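# Load two AA batteries into a remote's battery bay

## Task

Insert both AA batteries into the open battery compartment of the remote control, each with correct polarity and pressed fully home against its spring contact; the remote itself may be repositioned.

## Robot and tools

ROBOT. Two arms, left_arm and right_arm, each ending in a two-finger gripper. Scene frame: origin at table-top height, midway between the nominal arm bases, a little behind the near table edge; +z up, +x out over the table, left_arm on the +y side (this is unrelated to left/right in images). Actual bases: left_arm at (+0.002, +0.273, -0.010) m, right_arm at (0, -0.310, -0.017) m, each almost unrotated. Each arm reports its hand pose (end_effector_position in metres, end_effector_quat_wxyz) in its own base frame; fixed cameras and the table use the scene frame. Reported poses may be off by a few cm, more when reaching far. Gripper axes: fingers point along +z, they open and close along y; the reported position is the point between the pads, just behind the tips.

COMMAND ROW. Every motion tool uses rows of 14 numbers, each in [-1, 1]: dx, dy, dz, rx, ry, rz, opening for left_arm, then the same seven for right_arm. Both arms are always present. The six pose numbers are an offset, not a pose: measured along the arm's current Hand target axes, starting from that Hand target as it stood when the action or move began. Scale: 1.0 = 0.6 m for dx/dy/dz, 180 degrees for the rotation vector rx/ry/rz. Sending six zeros re-requests the current Hand target. Opening is absolute: +1 fully open (about 87 mm pad gap), +0.5 about 69 mm, 0 about 43 mm, -0.5 about 18 mm, -1 closed. A 0 opening is a real command, so to keep a gripper unchanged repeat its present value (see Tool commands in the result).

execute_actions(actions, cameras). actions is a list of actions; each action is a list of up to 15 rows, one per 1/30 s control step; a short list keeps its last row until 15 steps pass. All rows in one action are offsets from the action's start pose, not cumulative. Repeating an offset in a new action moves further. Images return only if actions is empty or cameras names them ("all" for every camera, [] for none). An empty actions list is a pure status look.

move(target, speed, blend, opening_speed, blocking, cameras). target is one 14-number row or a list of up to 15 rows; every row is an offset from the same starting Hand targets. Grippers travel in straight lines, without avoiding obstacles or each other, and all paths finish together, capped at 10 s total. speed: m/s, 0.002 to 2.9, default 0.25 (turns up to twice that in rad/s); one value or one per target. blend: corner rounding in metres for lists; 0 stops at each point. opening_speed: rate of opening change per second on the -1..+1 scale, at least 0.2. blocking=false returns after about 0.5 s while the move continues. Faster moves lag, overshoot and hit harder; targeting far beyond a contact presses harder. Do not path close to an arm's own base; go around it.

wait(seconds 0 to 10, cameras): let time pass holding commands. stop(cameras): brake a running move. zoom_image(camera, region=[x0,y0,x1,y1] pixels, at most 504x504): enlarge part of the latest image of cam_head_left, cam_head_right, cam_high, cam_low, cam_left_wrist or cam_right_wrist. finished_scene(scene): end the current scene, giving its number; irreversible, and the batteries must stay correctly seated once released.

RESULTS. Hand target is the last commanded pose after clipping; later offsets count from it. The gripper often rests short of it; re-sending, even zeros, asks again, and leftover error can be sent as an extra offset. Tool commands lists current gripper commands. grip_measured gives finger position on the command scale (about 1 mm error possible). To hold a part, command roughly 0.04 below the grip_measured reading at first contact for full force, less below for a gentler hold. Joint velocities reading "within noise" means that arm is still. A move line reports the ending (done, off_target, moving, held, fault) and limits (paced = pose clipped, held = steps withheld). done means within 10 mm and 2 degrees; it says nothing about contact. Joint torques include arm weight; first three wrap at ±28 N m. Orientation commands are clipped to 40 degrees from the measured one per step. Friction and weight can leave the hand low, short or tilted, so check pose after each move and correct tilt; tiny moves may go nowhere or sideways.

AVOID. Dropping things, releasing parts that are still moving, fast impacts, hard pressing, anything leaving the table. Keep grippers and wrist cameras apart; a press between arms or a gripper closing on the other's fingers can fail the scene. Beware the bar, plate (up to about 3 cm above the table) and rail near the bases; no warning precedes contact. Avoid holding loads or stretching or pushing into unreachable poses for long: motors heat, MOTOR HOT appears near 75 °C, at 90 °C the arm folds and idles, at 100 °C it collapses. Objects may occasionally be nudged by outside disturbances.

Each tool is called after ">>>" as a command line: name --argument value for each argument, lists and objects as JSON in quotes; but a table of rows of numbers goes row by row, as --pt "numbers of a row", without its own name.

## Session

>>> execute_actions --actions '[]'

Scene clock: 0.00 s.
left_arm: end_effector_position=(+0.2894, +0.0432, +0.1369) grip_measured=+0.976 end_effector_quat_wxyz=(+0.599, -0.138, +0.789, -0.001) | right_arm: end_effector_position=(+0.3767, -0.1320, +0.1831) grip_measured=+0.982 end_effector_quat_wxyz=(+0.502, +0.516, +0.695, +0.013)
Joint positions: left_arm=[0.175 0.679 0.309 0.084 0.003 -0.175 0.988] | right_arm=[-0.291 1.293 0.932 -0.181 0.278 0.829 0.991]
Joint velocities: within noise
Joint torques (N m): no reading
Heat: left arm: 43 °C; right arm: 46 °C.
Hand target: left_arm +0.2926, +0.0444, +0.1476; +0.611, -0.138, +0.780, +0.000 | right_arm +0.3771, -0.1326, +0.1886; +0.506, +0.515, +0.692, +0.014
Tool commands: left_gripper/opening=+1.0 right_gripper/opening=+1.0

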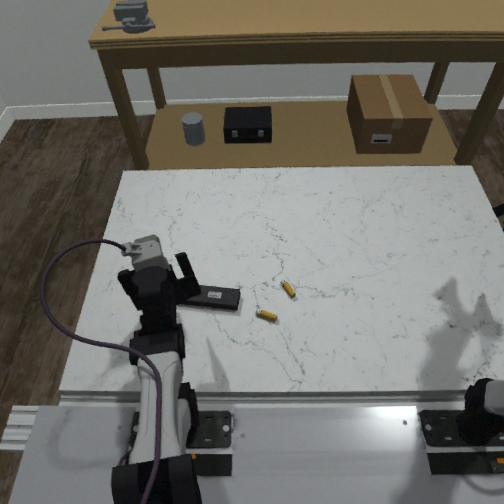

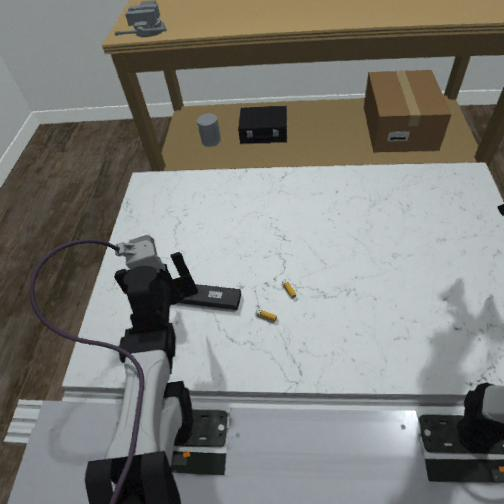

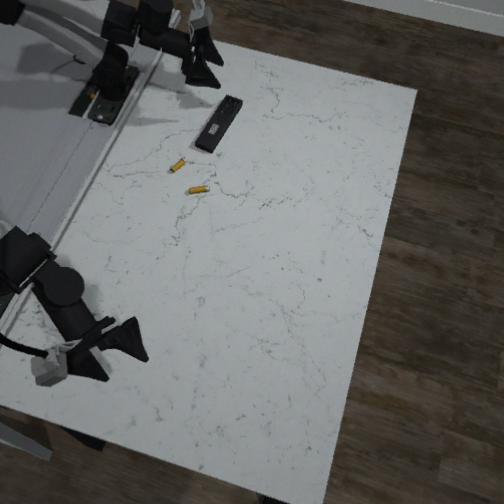

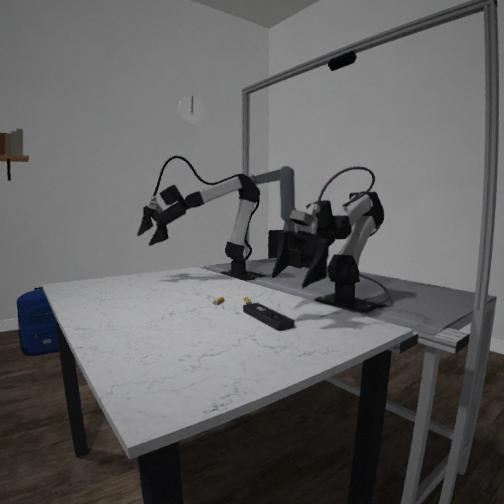

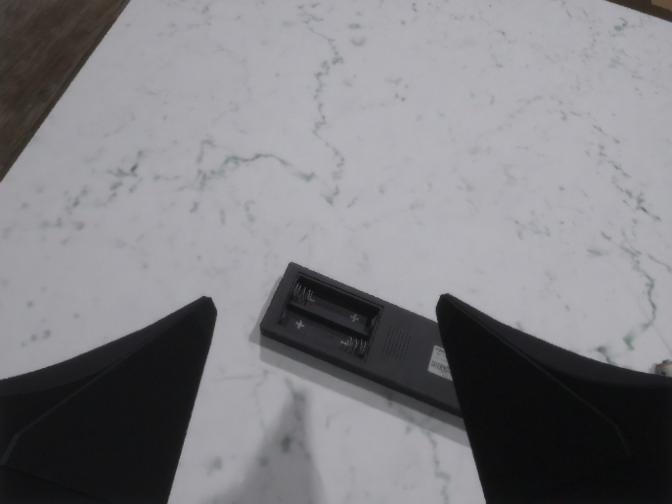

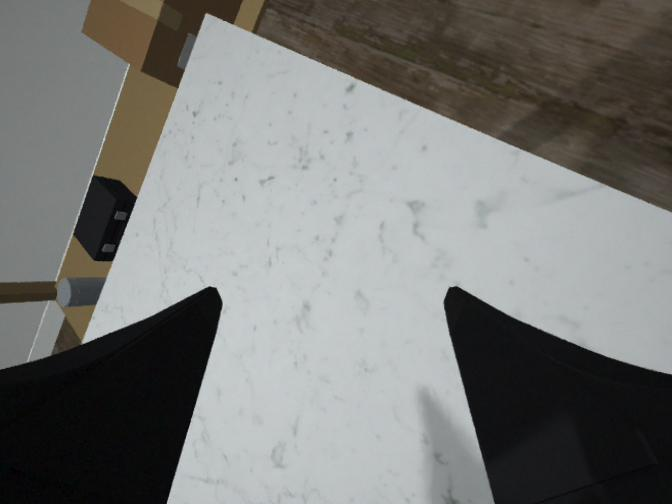

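>>> zoom_image --camera "cam_left_wrist" --region '[250, 250, 470, 420]'

>>> zoom_image --camera "cam_head_left" --region '[170, 260, 310, 340]'

>>> zoom_image --camera "cam_high" --region '[150, 80, 260, 210]'

Scaled by 2.291.

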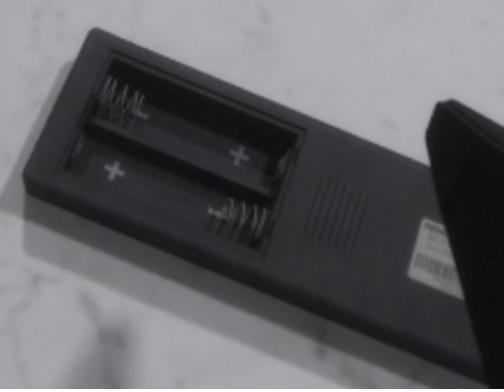

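Scaled by 3.600.

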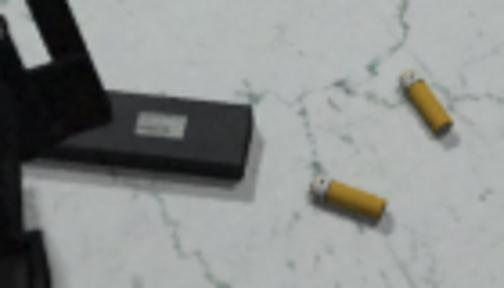

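Scaled by 3.877.

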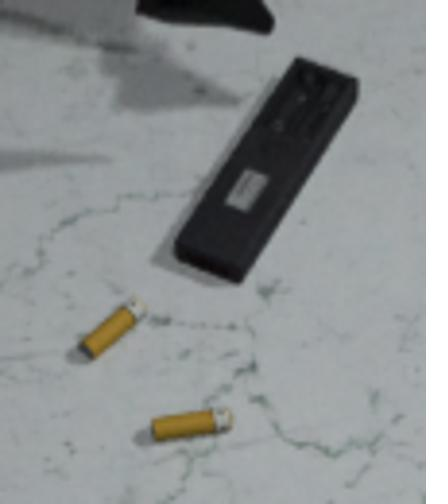

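>>> move --target '[-0.246, -0.0363, -0.0512, 0, 0.420, 0.0949, 1, 0.3345, 0.368, -0.443, 0.01, 0.360, -0.366, 1]' --cameras '["all"]'

Scene clock: 9.00 s.
left_arm: end_effector_position=(+0.3021, +0.0473, +0.2844) grip_measured=+0.976 end_effector_quat_wxyz=(+0.202, -0.008, +0.979, +0.020) | right_arm: end_effector_position=(+0.3499, +0.2483, +0.3011) grip_measured=+0.982 end_effector_quat_wxyz=(+0.233, +0.024, +0.958, +0.164)
Joint positions: left_arm=[0.147 1.662 2.076 -1.575 0.016 0.128 0.988] | right_arm=[0.554 2.077 2.655 -1.57 -0.019 0.609 0.991]
Joint torques (N m): left_arm=[-0.2 -7.97 8.7 0.98 -0.17 0.02] | right_arm=[-0.54 -8.7 6.26 1.05 -0.17 -0.14]
Heat: left arm: 45 °C; right arm: 46 °C.
Hand target: left_arm +0.2999, +0.0501, +0.2996; +0.000, +0.000, +1.000, +0.000 | right_arm +0.3497, +0.2501, +0.2997; +0.001, +0.000, +1.000, +0.000
Off the commanded pose: left_arm 0.016 m, 23 deg | right_arm 0.002 m, 33 deg.
joint sent to its limit (left arm) — joint 4 (wrist pitch), lower limit. The joint targets are off in orientation, not in position.
joint sent to its limit (right arm) — joint 4 (wrist pitch), lower limit. The joint targets are off in orientation, not in position.
move: off_target (left_arm, right_arm)

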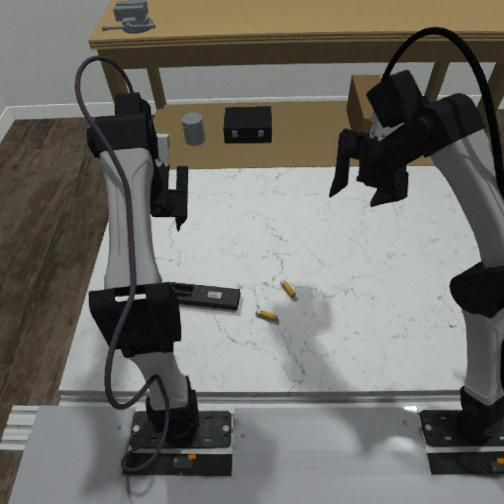

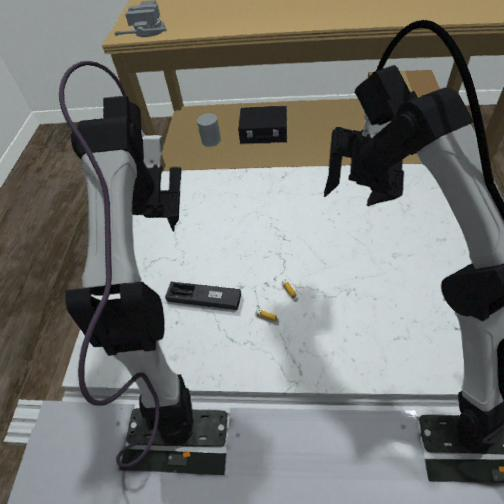

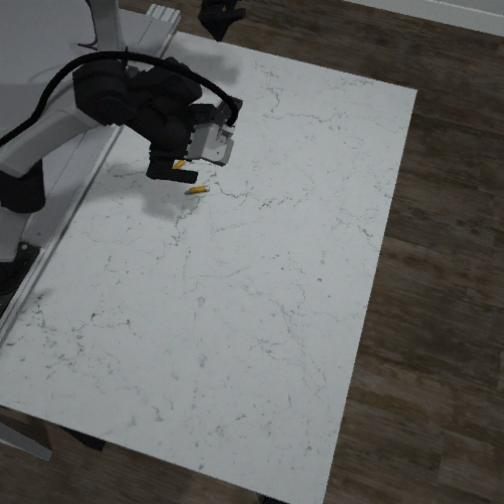

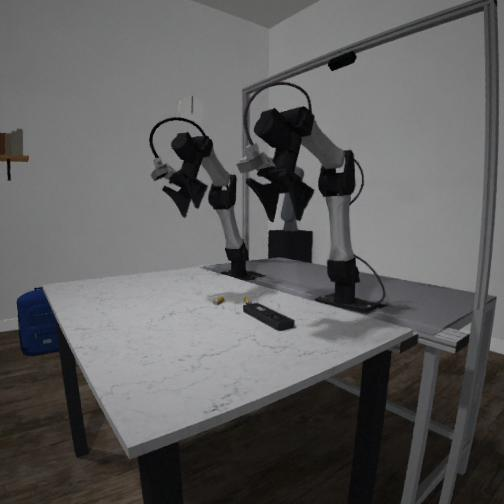

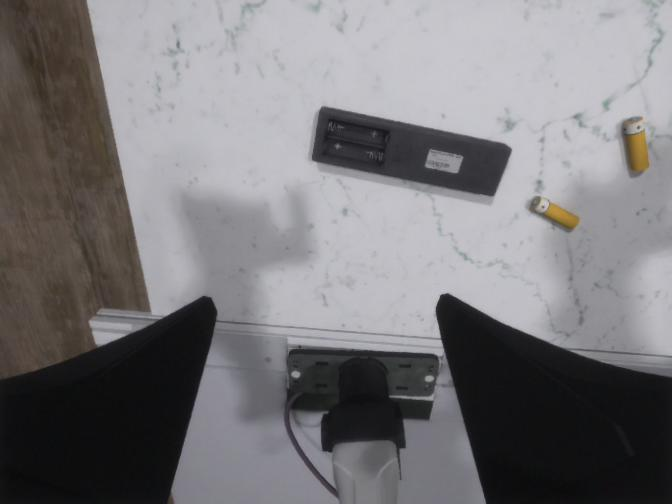

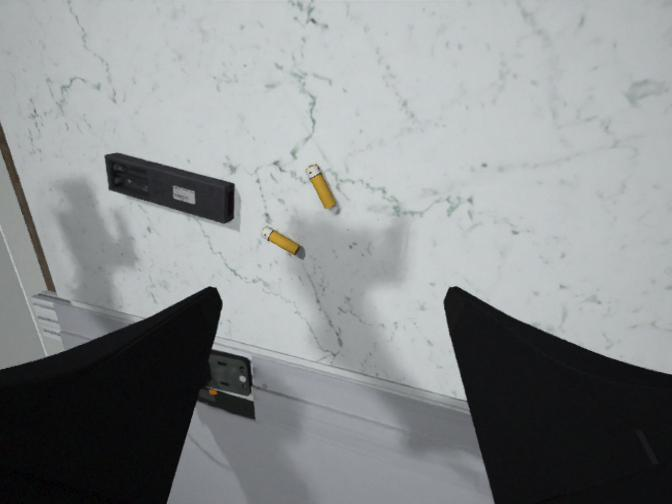

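>>> zoom_image --camera "cam_left_wrist" --region '[510, 100, 672, 250]'

>>> zoom_image --camera "cam_left_wrist" --region '[300, 90, 520, 210]'

>>> zoom_image --camera "cam_right_wrist" --region '[240, 140, 360, 270]'

Scaled by 3.111.

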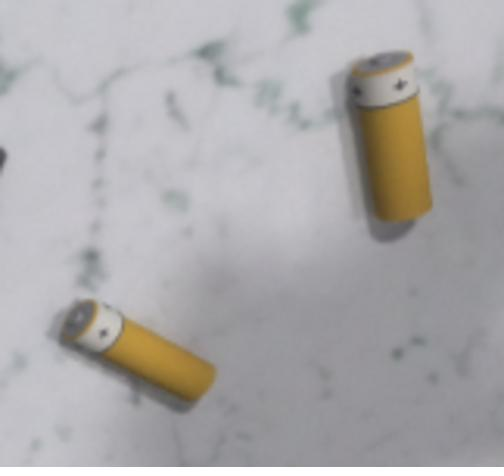

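Scaled by 2.291.

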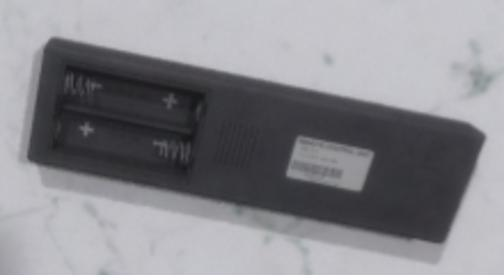

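Scaled by 3.877.

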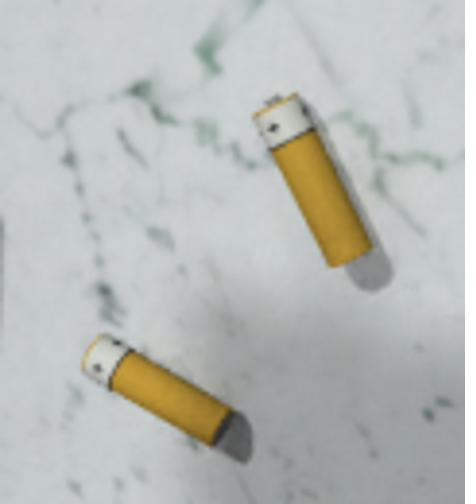

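>>> move --target '[0.0832, 0.1665, 0.0827, 0, -0.25, 0, 1, 0.1195, 0.3132, 0.2828, -0.2205, -0.2484, -0.4236, 1]' --cameras '["cam_head_left", "cam_left_wrist", "cam_right_wrist", "cam_low"]'

Scene clock: 23.23 s.
left_arm: end_effector_position=(+0.2486, +0.1484, +0.2448) grip_measured=+0.976 end_effector_quat_wxyz=(+0.368, -0.010, +0.930, -0.008) | right_arm: end_effector_position=(+0.2815, +0.4340, +0.1379) grip_measured=+0.982 end_effector_quat_wxyz=(+0.350, -0.582, +0.670, +0.300)
Joint positions: left_arm=[0.76 1.281 1.432 -1.129 0.498 0.584 0.988] | right_arm=[0.875 1.901 1.488 -0.276 -0.44 -0.344 0.991]
Joint torques (N m): left_arm=[0.75 -4.77 6.48 1.37 0.38 0.06] | right_arm=[-0.02 -9.63 5.82 1.7 -0.38 -0.19]
Heat: left arm: 46 °C; right arm: 46 °C.
Hand target: left_arm +0.2499, +0.1500, +0.2500; +0.383, +0.000, +0.924, +0.000 | right_arm +0.2782, +0.4382, +0.1300; +0.346, -0.589, +0.663, +0.306
Off the commanded pose: left_arm 0.006 m, 2 deg | right_arm 0.009 m, 1 deg.
move: done
Images, in order (width x height): cam_head_left 504x504, cam_low 504x504, cam_left_wrist 672x504, cam_right_wrist 672x504.

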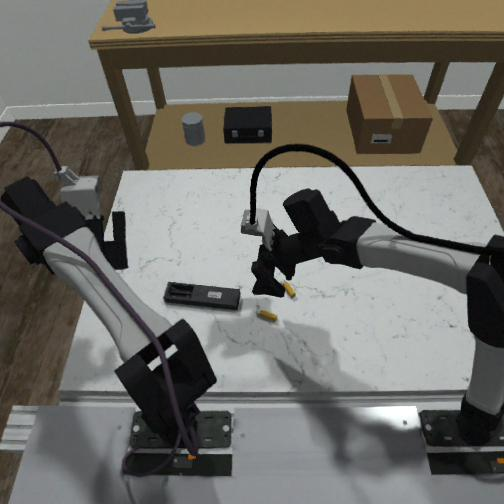

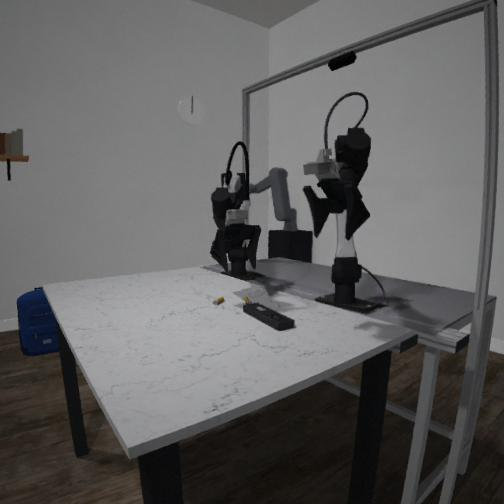

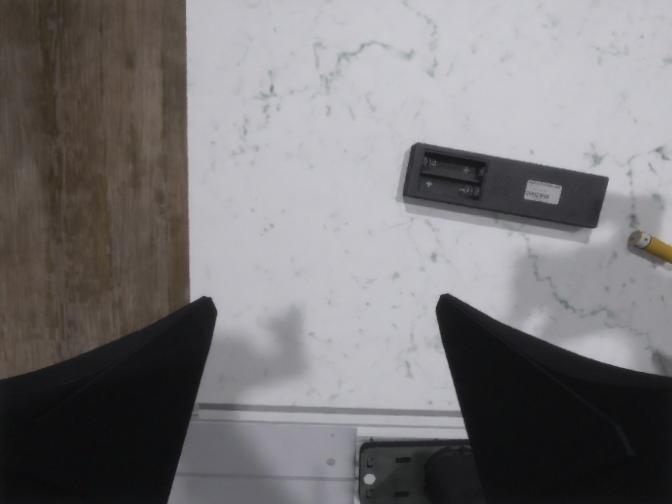

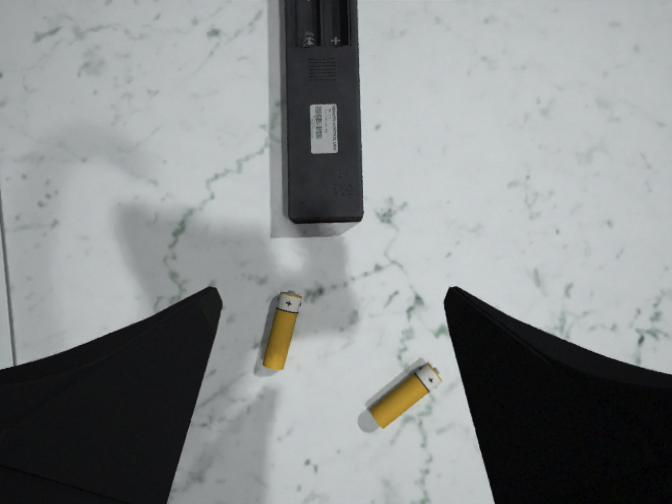

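>>> move --pt "0 0 0 0 0 0 1 0 0 -0.4167 0 0 0 1" --pt "0.1584 -0.53 0.148 0.2576 0.1517 0.6213 1 0 0 -0.4167 0 0 0 1" --cameras '["cam_head_left", "cam_left_wrist", "cam_low"]' --blend '[0.05, 0]'

Scene clock: 30.73 s.
left_arm: end_effector_position=(+0.2401, -0.1657, +0.1117) grip_measured=+0.976 end_effector_quat_wxyz=(-0.007, +0.858, +0.514, -0.009) | right_arm: end_effector_position=(+0.2541, +0.2337, +0.2611) grip_measured=+0.982 end_effector_quat_wxyz=(+0.333, -0.585, +0.675, +0.302)
Joint positions: left_arm=[-0.735 1.693 1.397 -1.293 0.013 1.326 0.988] | right_arm=[0.456 1.445 1.541 -1.035 -0.74 -0.72 0.991]
Joint torques (N m): left_arm=[-0.18 -6.57 9.59 0.07 -0.1 0.06] | right_arm=[-0.76 -6.46 8.08 1.07 -0.57 -0.19]
Heat: left arm: 46 °C; right arm: 47 °C.
Hand target: left_arm +0.2457, -0.1680, +0.1201; +0.000, +0.862, +0.508, +0.000 | right_arm +0.2537, +0.2348, +0.2734; +0.346, -0.589, +0.663, +0.306
Off the commanded pose: left_arm 0.010 m, 2 deg | right_arm 0.012 m, 2 deg.
move: off_target (right_arm)
Images, in order (width x height): cam_head_left 504x504, cam_low 504x504, cam_left_wrist 672x504.

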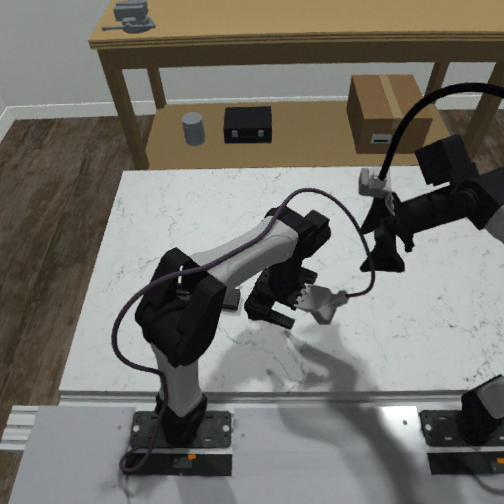

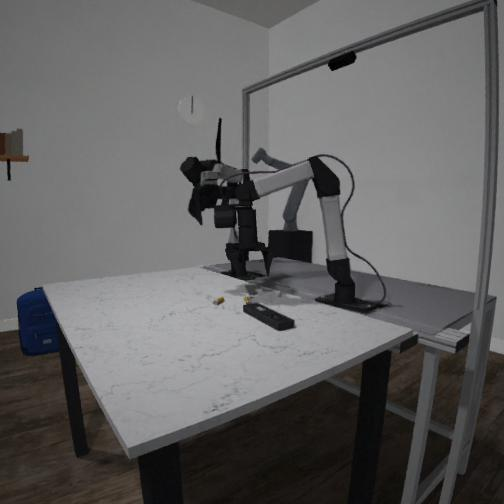

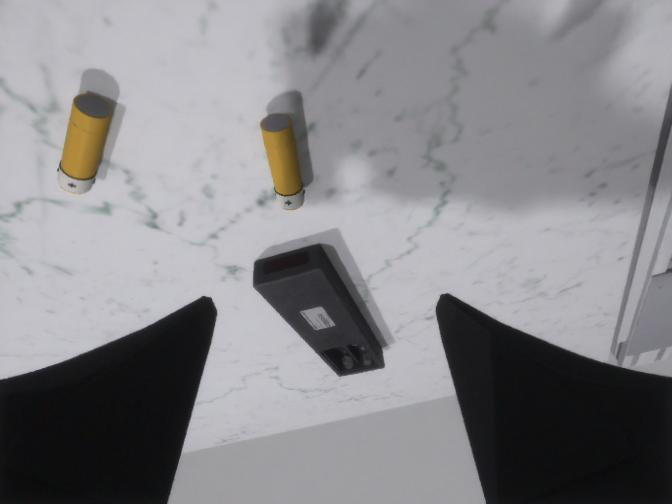

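>>> move --target '[0.0142, 0.0385, 0.07, 0,0,0, 0.3, 0,0,0,0,0,0,1]' --cameras '["cam_left_wrist"]'

Scene clock: 35.40 s.
left_arm: end_effector_position=(+0.2670, -0.1745, +0.0779) grip_measured=+0.300 end_effector_quat_wxyz=(+0.000, +0.860, +0.510, -0.006) | right_arm: end_effector_position=(+0.2541, +0.2337, +0.2611) grip_measured=+0.982 end_effector_quat_wxyz=(+0.333, -0.585, +0.675, +0.302)
Joint positions: left_arm=[-0.701 1.791 1.378 -1.163 0.011 1.37 0.65] | right_arm=[0.456 1.445 1.541 -1.035 -0.74 -0.72 0.991]
Joint torques (N m): left_arm=[0.5 -7.75 6.15 0.27 -0.08 0.02] | right_arm=[-0.75 -6.46 8.08 1.07 -0.57 -0.18]
Heat: left arm: 46 °C; right arm: 47 °C.
Hand target: left_arm +0.2700, -0.1718, +0.0781; +0.000, +0.862, +0.507, +0.000 | right_arm +0.2537, +0.2348, +0.2734; +0.346, -0.589, +0.663, +0.306
Off the commanded pose: left_arm 0.004 m, 1 deg | right_arm 0.012 m, 2 deg.
move: off_target (right_arm)
Images, in order (width x height): cam_left_wrist 672x504.

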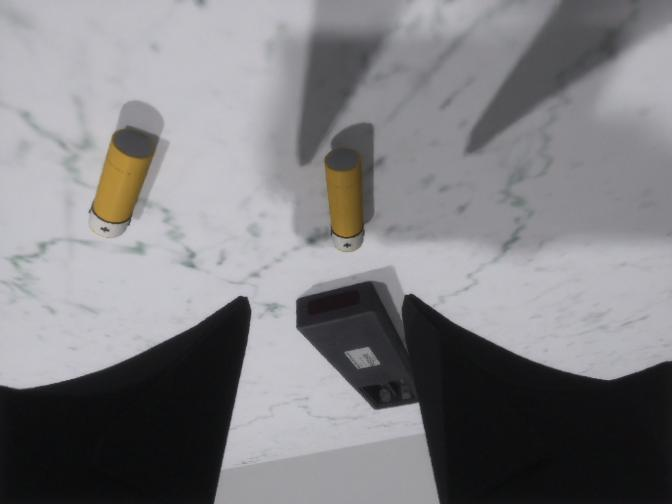

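>>> move --target '[0.004, -0.0122, 0.0583, 0,0,-0.011, 0.3, 0,0,0,0,0,0,1]' --cameras '["cam_left_wrist", "cam_low"]' --speed 0.1

Scene clock: 37.97 s.
left_arm: end_effector_position=(+0.2634, -0.1703, +0.0443) grip_measured=+0.300 end_effector_quat_wxyz=(+0.002, +0.858, +0.513, -0.005) | right_arm: end_effector_position=(+0.2541, +0.2337, +0.2611) grip_measured=+0.982 end_effector_quat_wxyz=(+0.333, -0.585, +0.675, +0.302)
Joint positions: left_arm=[-0.698 1.796 1.248 -1.021 0.011 1.366 0.65] | right_arm=[0.456 1.445 1.541 -1.035 -0.74 -0.72 0.991]
Joint torques (N m): left_arm=[0.54 -7.27 5.85 0.34 -0.1 -0.28] | right_arm=[-0.75 -6.46 8.08 1.07 -0.57 -0.18]
Heat: left arm: 46 °C; right arm: 47 °C.
Hand target: left_arm +0.2648, -0.1661, +0.0430; +0.000, +0.853, +0.522, +0.000 | right_arm +0.2537, +0.2348, +0.2734; +0.346, -0.589, +0.663, +0.306
Off the commanded pose: left_arm 0.005 m, 1 deg | right_arm 0.012 m, 2 deg.
move: off_target (right_arm)
Images, in order (width x height): cam_low 504x504, cam_left_wrist 672x504.

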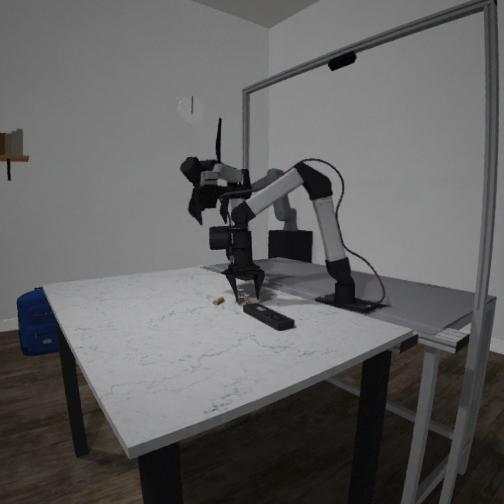

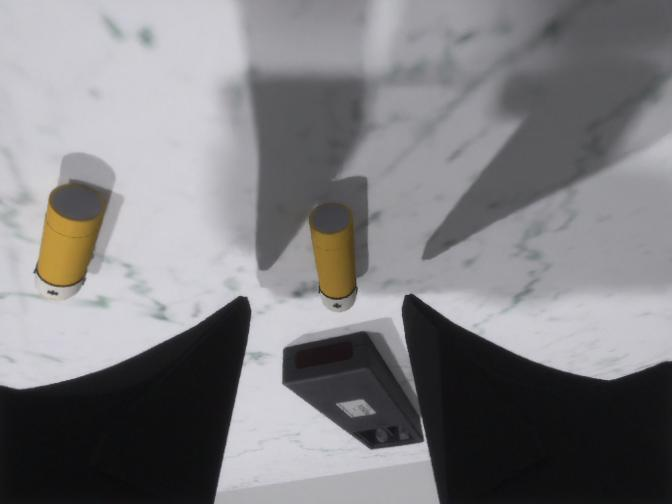

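>>> move --target '[0.004, -0.0057, 0.0183, 0,0,0, 0.3, 0,0,0,0,0,0,1]' --cameras '["cam_left_wrist"]' --speed 0.05

Scene clock: 39.93 s.
left_arm: end_effector_position=(+0.2616, -0.1668, +0.0336) grip_measured=+0.300 end_effector_quat_wxyz=(+0.003, +0.857, +0.515, -0.005) | right_arm: end_effector_position=(+0.2541, +0.2337, +0.2611) grip_measured=+0.982 end_effector_quat_wxyz=(+0.333, -0.585, +0.675, +0.302)
Joint positions: left_arm=[-0.693 1.796 1.203 -0.975 0.011 1.366 0.65] | right_arm=[0.456 1.445 1.541 -1.035 -0.74 -0.72 0.991]
Joint torques (N m): left_arm=[0.53 -7.15 5.56 0.32 -0.1 -0.18] | right_arm=[-0.75 -6.46 8.06 1.07 -0.57 -0.18]
Heat: left arm: 46 °C; right arm: 47 °C.
Hand target: left_arm +0.2628, -0.1624, +0.0321; +0.000, +0.853, +0.522, +0.000 | right_arm +0.2537, +0.2348, +0.2734; +0.346, -0.589, +0.663, +0.306
Off the commanded pose: left_arm 0.005 m, 1 deg | right_arm 0.012 m, 2 deg.
move: off_target (right_arm)
Images, in order (width x height): cam_left_wrist 672x504.

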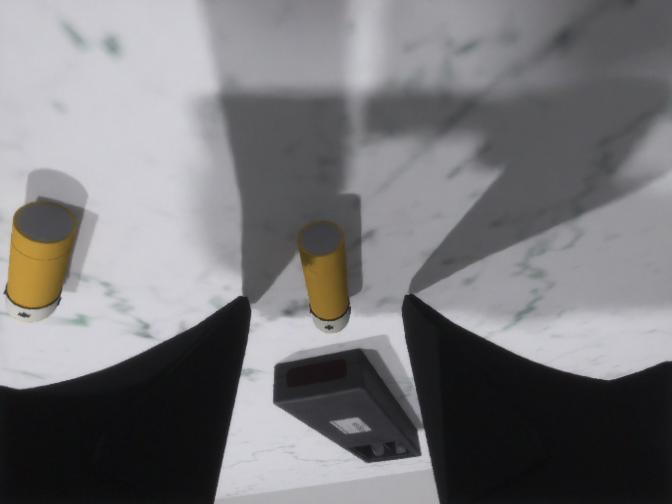

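>>> move --target '[0, 0, 0, 0,0,0, -0.66, 0,0,0,0,0,0,1]' --cameras '["cam_left_wrist"]' --opening_speed 0.8

Scene clock: 41.80 s.
left_arm: end_effector_position=(+0.2618, -0.1669, +0.0336) grip_measured=-0.616 end_effector_quat_wxyz=(+0.003, +0.857, +0.515, -0.005) | right_arm: end_effector_position=(+0.2541, +0.2337, +0.2611) grip_measured=+0.982 end_effector_quat_wxyz=(+0.333, -0.585, +0.675, +0.302)
Joint positions: left_arm=[-0.693 1.796 1.203 -0.974 0.011 1.366 0.192] | right_arm=[0.456 1.445 1.541 -1.035 -0.74 -0.72 0.991]
Joint torques (N m): left_arm=[0.5 -7.15 5.67 0.27 -0.08 -0.18] | right_arm=[-0.76 -6.46 8.06 1.07 -0.57 -0.18]
Heat: left arm: 46 °C; right arm: 47 °C.
Hand target: left_arm +0.2629, -0.1624, +0.0321; +0.000, +0.853, +0.522, +0.000 | right_arm +0.2537, +0.2348, +0.2734; +0.346, -0.589, +0.663, +0.306
Off the commanded pose: left_arm 0.005 m, 1 deg | right_arm 0.012 m, 2 deg.
move: off_target (right_arm)
Images, in order (width x height): cam_left_wrist 672x504.

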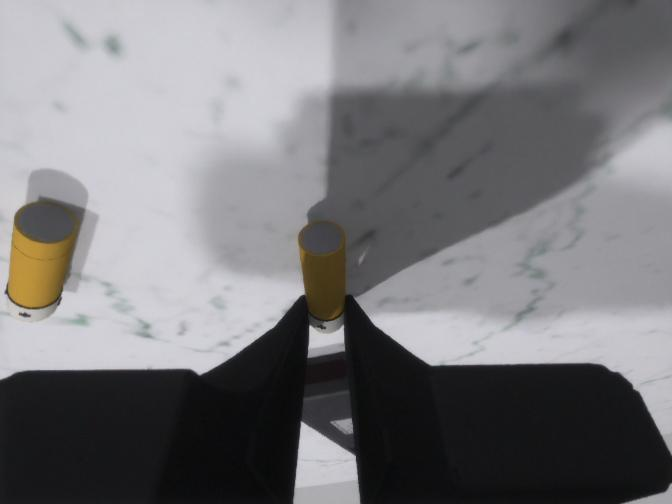

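>>> move --target '[0, 0, -0.15, 0,0,0, -0.66, 0,0,0,0,0,0,1]' --cameras '["cam_left_wrist", "cam_low"]' --speed 0.15

Scene clock: 43.77 s.
left_arm: end_effector_position=(+0.2576, -0.1631, +0.1067) grip_measured=-0.616 end_effector_quat_wxyz=(-0.018, +0.857, +0.515, -0.011) | right_arm: end_effector_position=(+0.2541, +0.2337, +0.2611) grip_measured=+0.982 end_effector_quat_wxyz=(+0.333, -0.585, +0.675, +0.302)
Joint positions: left_arm=[-0.693 1.759 1.453 -1.305 0.01 1.366 0.192] | right_arm=[0.456 1.445 1.541 -1.035 -0.74 -0.72 0.991]
Joint torques (N m): left_arm=[0.47 -9.37 9.35 0.07 -0.06 -0.2] | right_arm=[-0.76 -6.46 8.06 1.07 -0.57 -0.18]
Heat: left arm: 46 °C; right arm: 48 °C.
Hand target: left_arm +0.2629, -0.1624, +0.1221; +0.000, +0.853, +0.522, +0.000 | right_arm +0.2537, +0.2348, +0.2734; +0.346, -0.589, +0.663, +0.306
Off the commanded pose: left_arm 0.016 m, 3 deg | right_arm 0.012 m, 2 deg.
move: off_target (left_arm, right_arm)
Images, in order (width x height): cam_low 504x504, cam_left_wrist 672x504.

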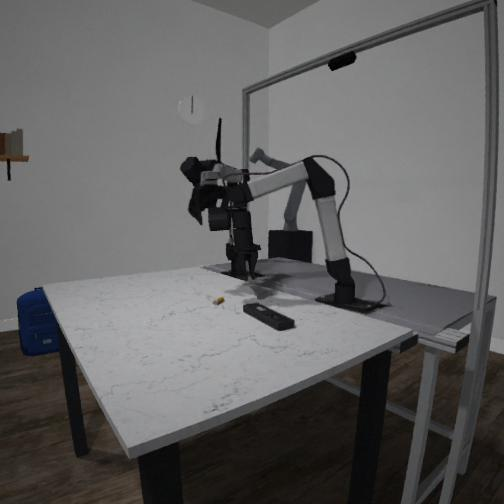

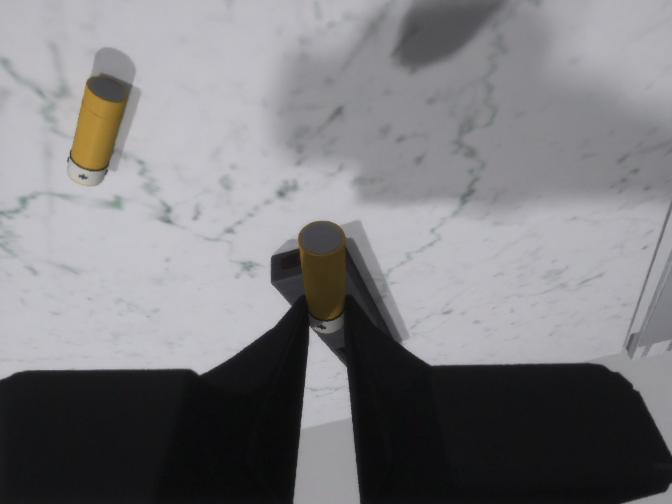

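>>> move --pt "0.1716 -0.0746 -0.02 0 0 -0.545 -0.66 0 0 0 0 0 0 1" --pt "0.3955 -0.114 -0.03 0 0 0.9007 -0.66 0 0 0 0 0 0 1" --cameras '["cam_left_wrist", "cam_head_left"]' --blend '[0.03,0]' --speed 0.4

Scene clock: 51.43 s.
left_arm: end_effector_position=(+0.3045, +0.0746, +0.1338) grip_measured=-0.616 end_effector_quat_wxyz=(-0.012, -0.641, +0.768, -0.001) | right_arm: end_effector_position=(+0.2549, +0.2336, +0.2615) grip_measured=+0.982 end_effector_quat_wxyz=(+0.334, -0.585, +0.674, +0.302)
Joint positions: left_arm=[0.36 1.824 1.637 -1.405 0.01 -1.031 0.192] | right_arm=[0.454 1.445 1.542 -1.032 -0.74 -0.722 0.991]
Joint torques (N m): left_arm=[0.43 -7.25 9.72 0.19 -0.16 -0.23] | right_arm=[-0.65 -6.46 8.02 1.06 -0.56 -0.17]
Heat: left arm: 47 °C; right arm: 49 °C.
Hand target: left_arm +0.3098, +0.0800, +0.1400; +0.000, -0.648, +0.761, +0.000 | right_arm +0.2537, +0.2348, +0.2733; +0.346, -0.589, +0.663, +0.306
Off the commanded pose: left_arm 0.010 m, 2 deg | right_arm 0.012 m, 2 deg.
move: off_target (right_arm)
Images, in order (width x height): cam_head_left 504x504, cam_left_wrist 672x504.

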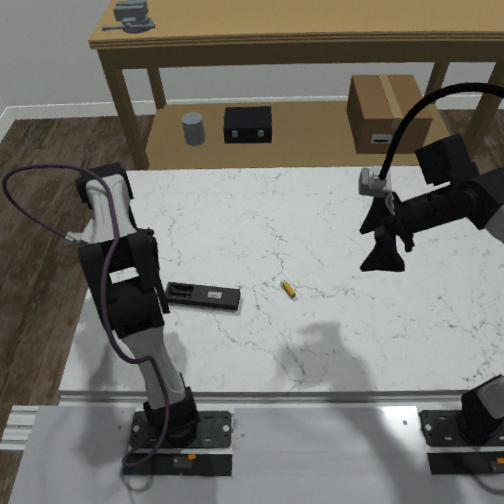

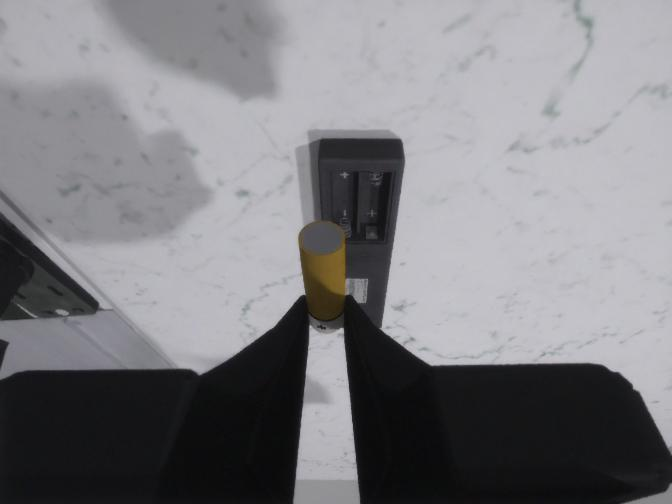

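>>> zoom_image --camera "cam_left_wrist" --region '[290, 120, 430, 260]'

Scaled by 3.600.

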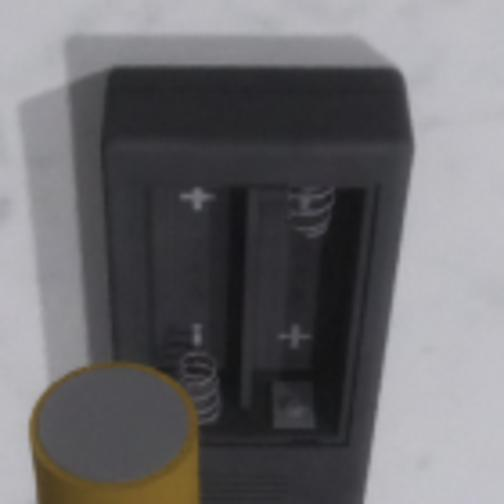

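>>> move --target '[0, 0, 0, 0,0,0, -0.66, 0.0775,0.004,0.4847,0,0,0,0.7]' --cameras '["cam_right_wrist", "cam_left_wrist"]'

Scene clock: 55.17 s.
left_arm: end_effector_position=(+0.3045, +0.0746, +0.1338) grip_measured=-0.616 end_effector_quat_wxyz=(-0.012, -0.641, +0.767, -0.001) | right_arm: end_effector_position=(+0.2708, +0.4355, +0.0631) grip_measured=+0.700 end_effector_quat_wxyz=(+0.332, -0.592, +0.669, +0.303)
Joint positions: left_arm=[0.36 1.824 1.637 -1.405 0.01 -1.032 0.192] | right_arm=[0.89 1.987 1.318 -0.054 -0.451 -0.352 0.85]
Joint torques (N m): left_arm=[0.39 -7.35 9.8 0.22 -0.18 -0.27] | right_arm=[-0.14 -10.03 8.18 1.71 -0.19 0.02]
Heat: left arm: 47 °C; right arm: 49 °C.
Hand target: left_arm +0.3098, +0.0801, +0.1400; +0.000, -0.648, +0.761, +0.000 | right_arm +0.2767, +0.4451, +0.0684; +0.346, -0.589, +0.663, +0.306
Off the commanded pose: left_arm 0.010 m, 2 deg | right_arm 0.013 m, 2 deg.
move: off_target (right_arm)
Images, in order (width x height): cam_left_wrist 672x504, cam_right_wrist 672x504.

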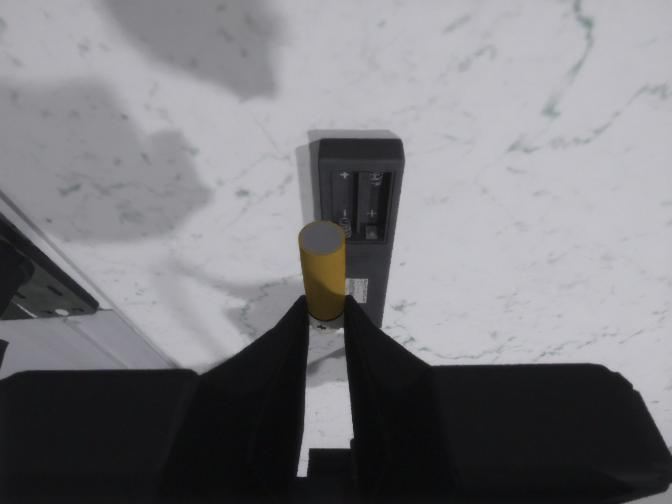

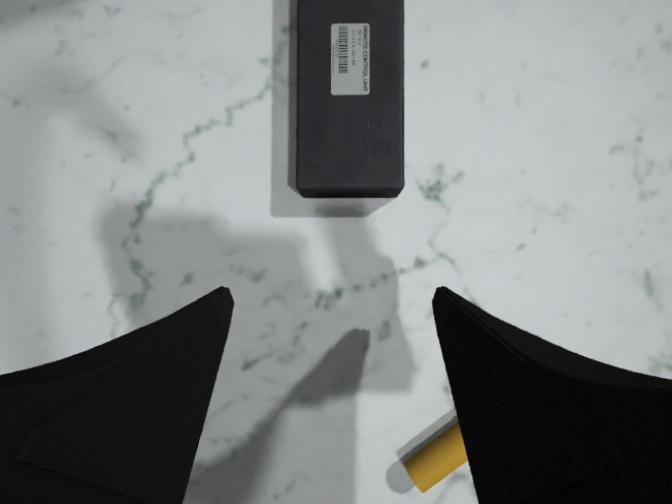

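>>> move --target '[0, 0, 0, 0,0,0, -0.66, -0.0273,-0.0117,0.1132,0,0,0,0.7]' --cameras '["cam_right_wrist", "cam_low"]' --speed 0.12

Scene clock: 59.00 s.
left_arm: end_effector_position=(+0.3045, +0.0746, +0.1338) grip_measured=-0.616 end_effector_quat_wxyz=(-0.012, -0.641, +0.767, -0.001) | right_arm: end_effector_position=(+0.2905, +0.5022, +0.0441) grip_measured=+0.700 end_effector_quat_wxyz=(+0.345, -0.590, +0.663, +0.304)
Joint positions: left_arm=[0.36 1.824 1.637 -1.405 0.01 -1.032 0.192] | right_arm=[0.947 2.231 1.599 -0.047 -0.405 -0.311 0.85]
Joint torques (N m): left_arm=[0.38 -7.3 9.83 0.17 -0.2 -0.28] | right_arm=[0.13 -11.81 8.44 1.5 -0.18 0.02]
Heat: left arm: 47 °C; right arm: 50 °C.
Hand target: left_arm +0.3098, +0.0801, +0.1400; +0.000, -0.648, +0.761, +0.000 | right_arm +0.2915, +0.5088, +0.0429; +0.346, -0.589, +0.663, +0.306
Off the commanded pose: left_arm 0.010 m, 2 deg | right_arm 0.007 m, 0 deg.
move: done
Images, in order (width x height): cam_low 504x504, cam_right_wrist 672x504.

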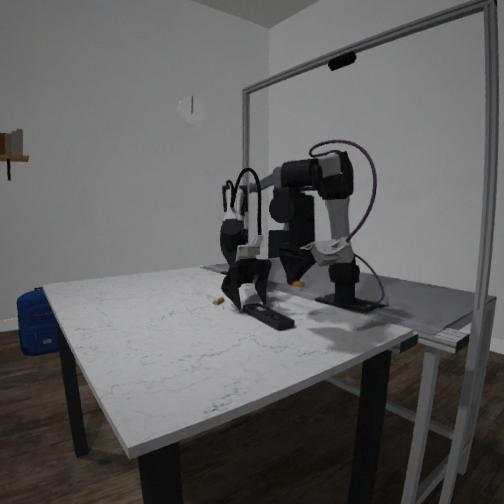

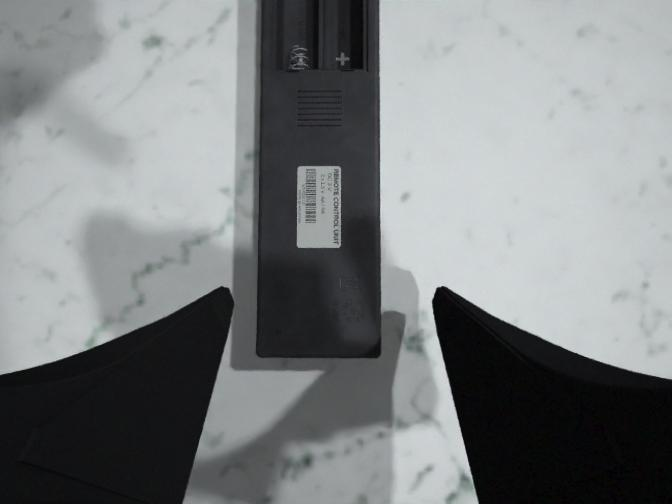

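>>> move --target '[0, 0, 0, 0,0,0, -0.66, 0.0085,0.009,0.006,0,0,0,0.7]' --cameras '["cam_right_wrist", "cam_low"]' --speed 0.08

>>> zoom_image --camera "cam_low" --region '[200, 220, 320, 340]'

Scene clock: 60.13 s.
left_arm: end_effector_position=(+0.3045, +0.0746, +0.1338) grip_measured=-0.616 end_effector_quat_wxyz=(-0.012, -0.641, +0.767, -0.001) | right_arm: end_effector_position=(+0.2875, +0.5051, +0.0446) grip_measured=+0.700 end_effector_quat_wxyz=(+0.346, -0.590, +0.663, +0.305)
Joint positions: left_arm=[0.36 1.824 1.637 -1.405 0.01 -1.032 0.192] | right_arm=[0.956 2.231 1.599 -0.042 -0.398 -0.305 0.85]
Joint torques (N m): left_arm=[0.54 -7.35 9.83 0.15 -0.18 -0.27] | right_arm=[0.12 -11.79 6.37 1.72 -0.13 0.04]
Heat: left arm: 47 °C; right arm: 50 °C.
Hand target: left_arm +0.3098, +0.0801, +0.1400; +0.000, -0.648, +0.761, +0.000 | right_arm +0.2862, +0.5095, +0.0367; +0.346, -0.589, +0.663, +0.306
Off the commanded pose: left_arm 0.010 m, 2 deg | right_arm 0.009 m, 0 deg.
move: done
Images, in order (width x height): cam_low 504x504, cam_right_wrist 672x504.

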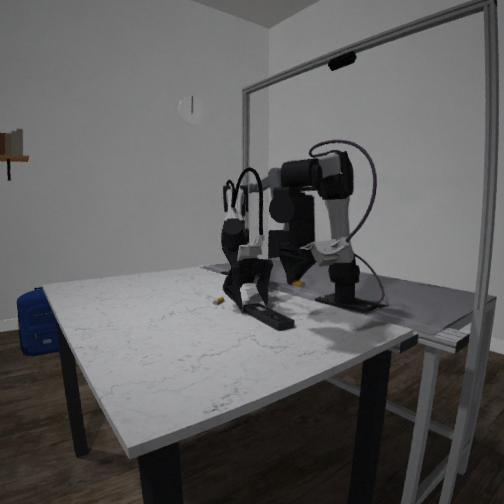

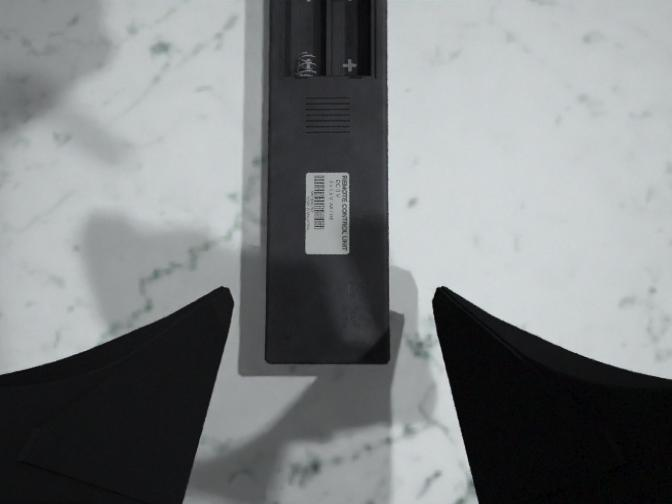

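Scaled by 4.200.

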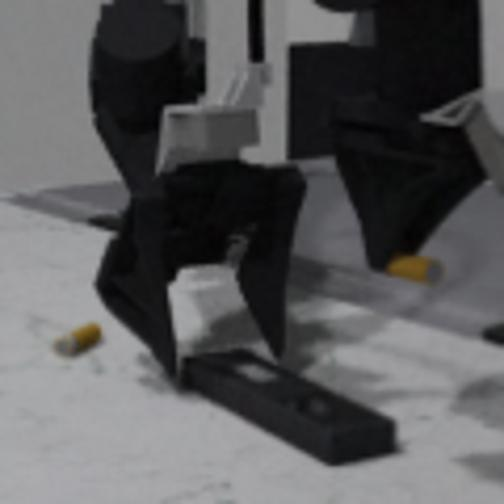

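>>> move --target '[0, 0, 0, 0,0,0, -0.66, 0.0137,0,0.0096,0,0,0,0.7]' --cameras '["cam_right_wrist"]' --speed 0.08

Scene clock: 61.40 s.
left_arm: end_effector_position=(+0.3045, +0.0746, +0.1338) grip_measured=-0.616 end_effector_quat_wxyz=(-0.012, -0.641, +0.767, -0.001) | right_arm: end_effector_position=(+0.2901, +0.5087, +0.0413) grip_measured=+0.700 end_effector_quat_wxyz=(+0.353, -0.589, +0.660, +0.306)
Joint positions: left_arm=[0.36 1.824 1.637 -1.405 0.01 -1.032 0.192] | right_arm=[0.956 2.246 1.599 -0.011 -0.397 -0.305 0.85]
Joint torques (N m): left_arm=[0.49 -7.28 9.87 0.17 -0.2 -0.29] | right_arm=[0.13 -11.82 5.09 1.77 -0.15 0.02]
Heat: left arm: 47 °C; right arm: 50 °C.
Hand target: left_arm +0.3098, +0.0801, +0.1400; +0.000, -0.648, +0.761, +0.000 | right_arm +0.2862, +0.5095, +0.0267; +0.346, -0.589, +0.663, +0.306
Off the commanded pose: left_arm 0.010 m, 2 deg | right_arm 0.015 m, 1 deg.
move: off_target (right_arm)
Images, in order (width x height): cam_right_wrist 672x504.

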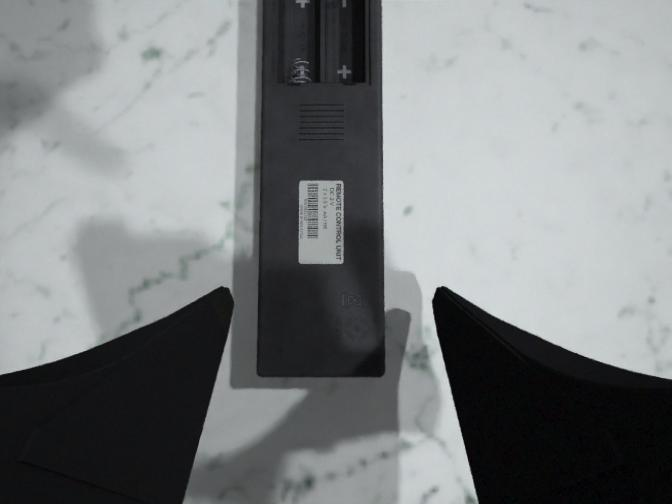

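>>> move --target '[0, 0, 0, 0,0,0, -0.66, 0,0.0083,0,0,0,0,0.35]' --cameras '["cam_right_wrist"]' --speed 0.08 --opening_speed 0.5

Scene clock: 63.07 s.
left_arm: end_effector_position=(+0.3045, +0.0746, +0.1338) grip_measured=-0.616 end_effector_quat_wxyz=(-0.012, -0.641, +0.767, -0.001) | right_arm: end_effector_position=(+0.2844, +0.5085, +0.0359) grip_measured=+0.350 end_effector_quat_wxyz=(+0.348, -0.590, +0.662, +0.305)
Joint positions: left_arm=[0.36 1.824 1.637 -1.405 0.01 -1.032 0.192] | right_arm=[0.966 2.246 1.583 -0.002 -0.39 -0.299 0.675]
Joint torques (N m): left_arm=[0.49 -7.34 9.84 0.2 -0.23 -0.25] | right_arm=[0.12 -12.49 5.27 1.75 -0.15 0.03]
Heat: left arm: 47 °C; right arm: 49 °C.
Hand target: left_arm +0.3098, +0.0801, +0.1400; +0.000, -0.648, +0.761, +0.000 | right_arm +0.2811, +0.5102, +0.0266; +0.346, -0.589, +0.663, +0.306
Off the commanded pose: left_arm 0.010 m, 2 deg | right_arm 0.010 m, 0 deg.
move: done
Images, in order (width x height): cam_right_wrist 672x504.

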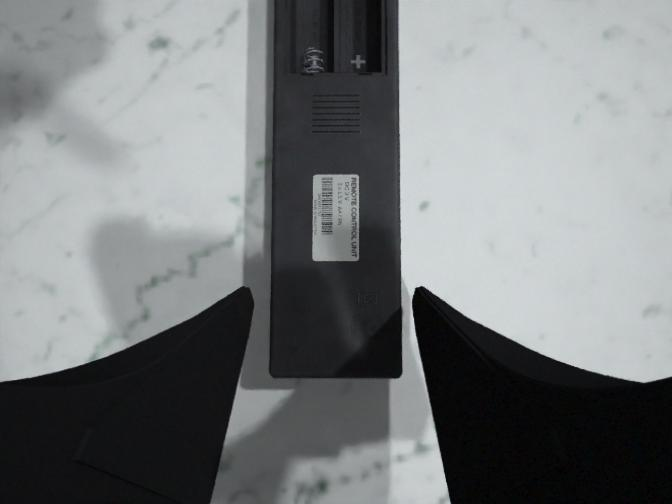

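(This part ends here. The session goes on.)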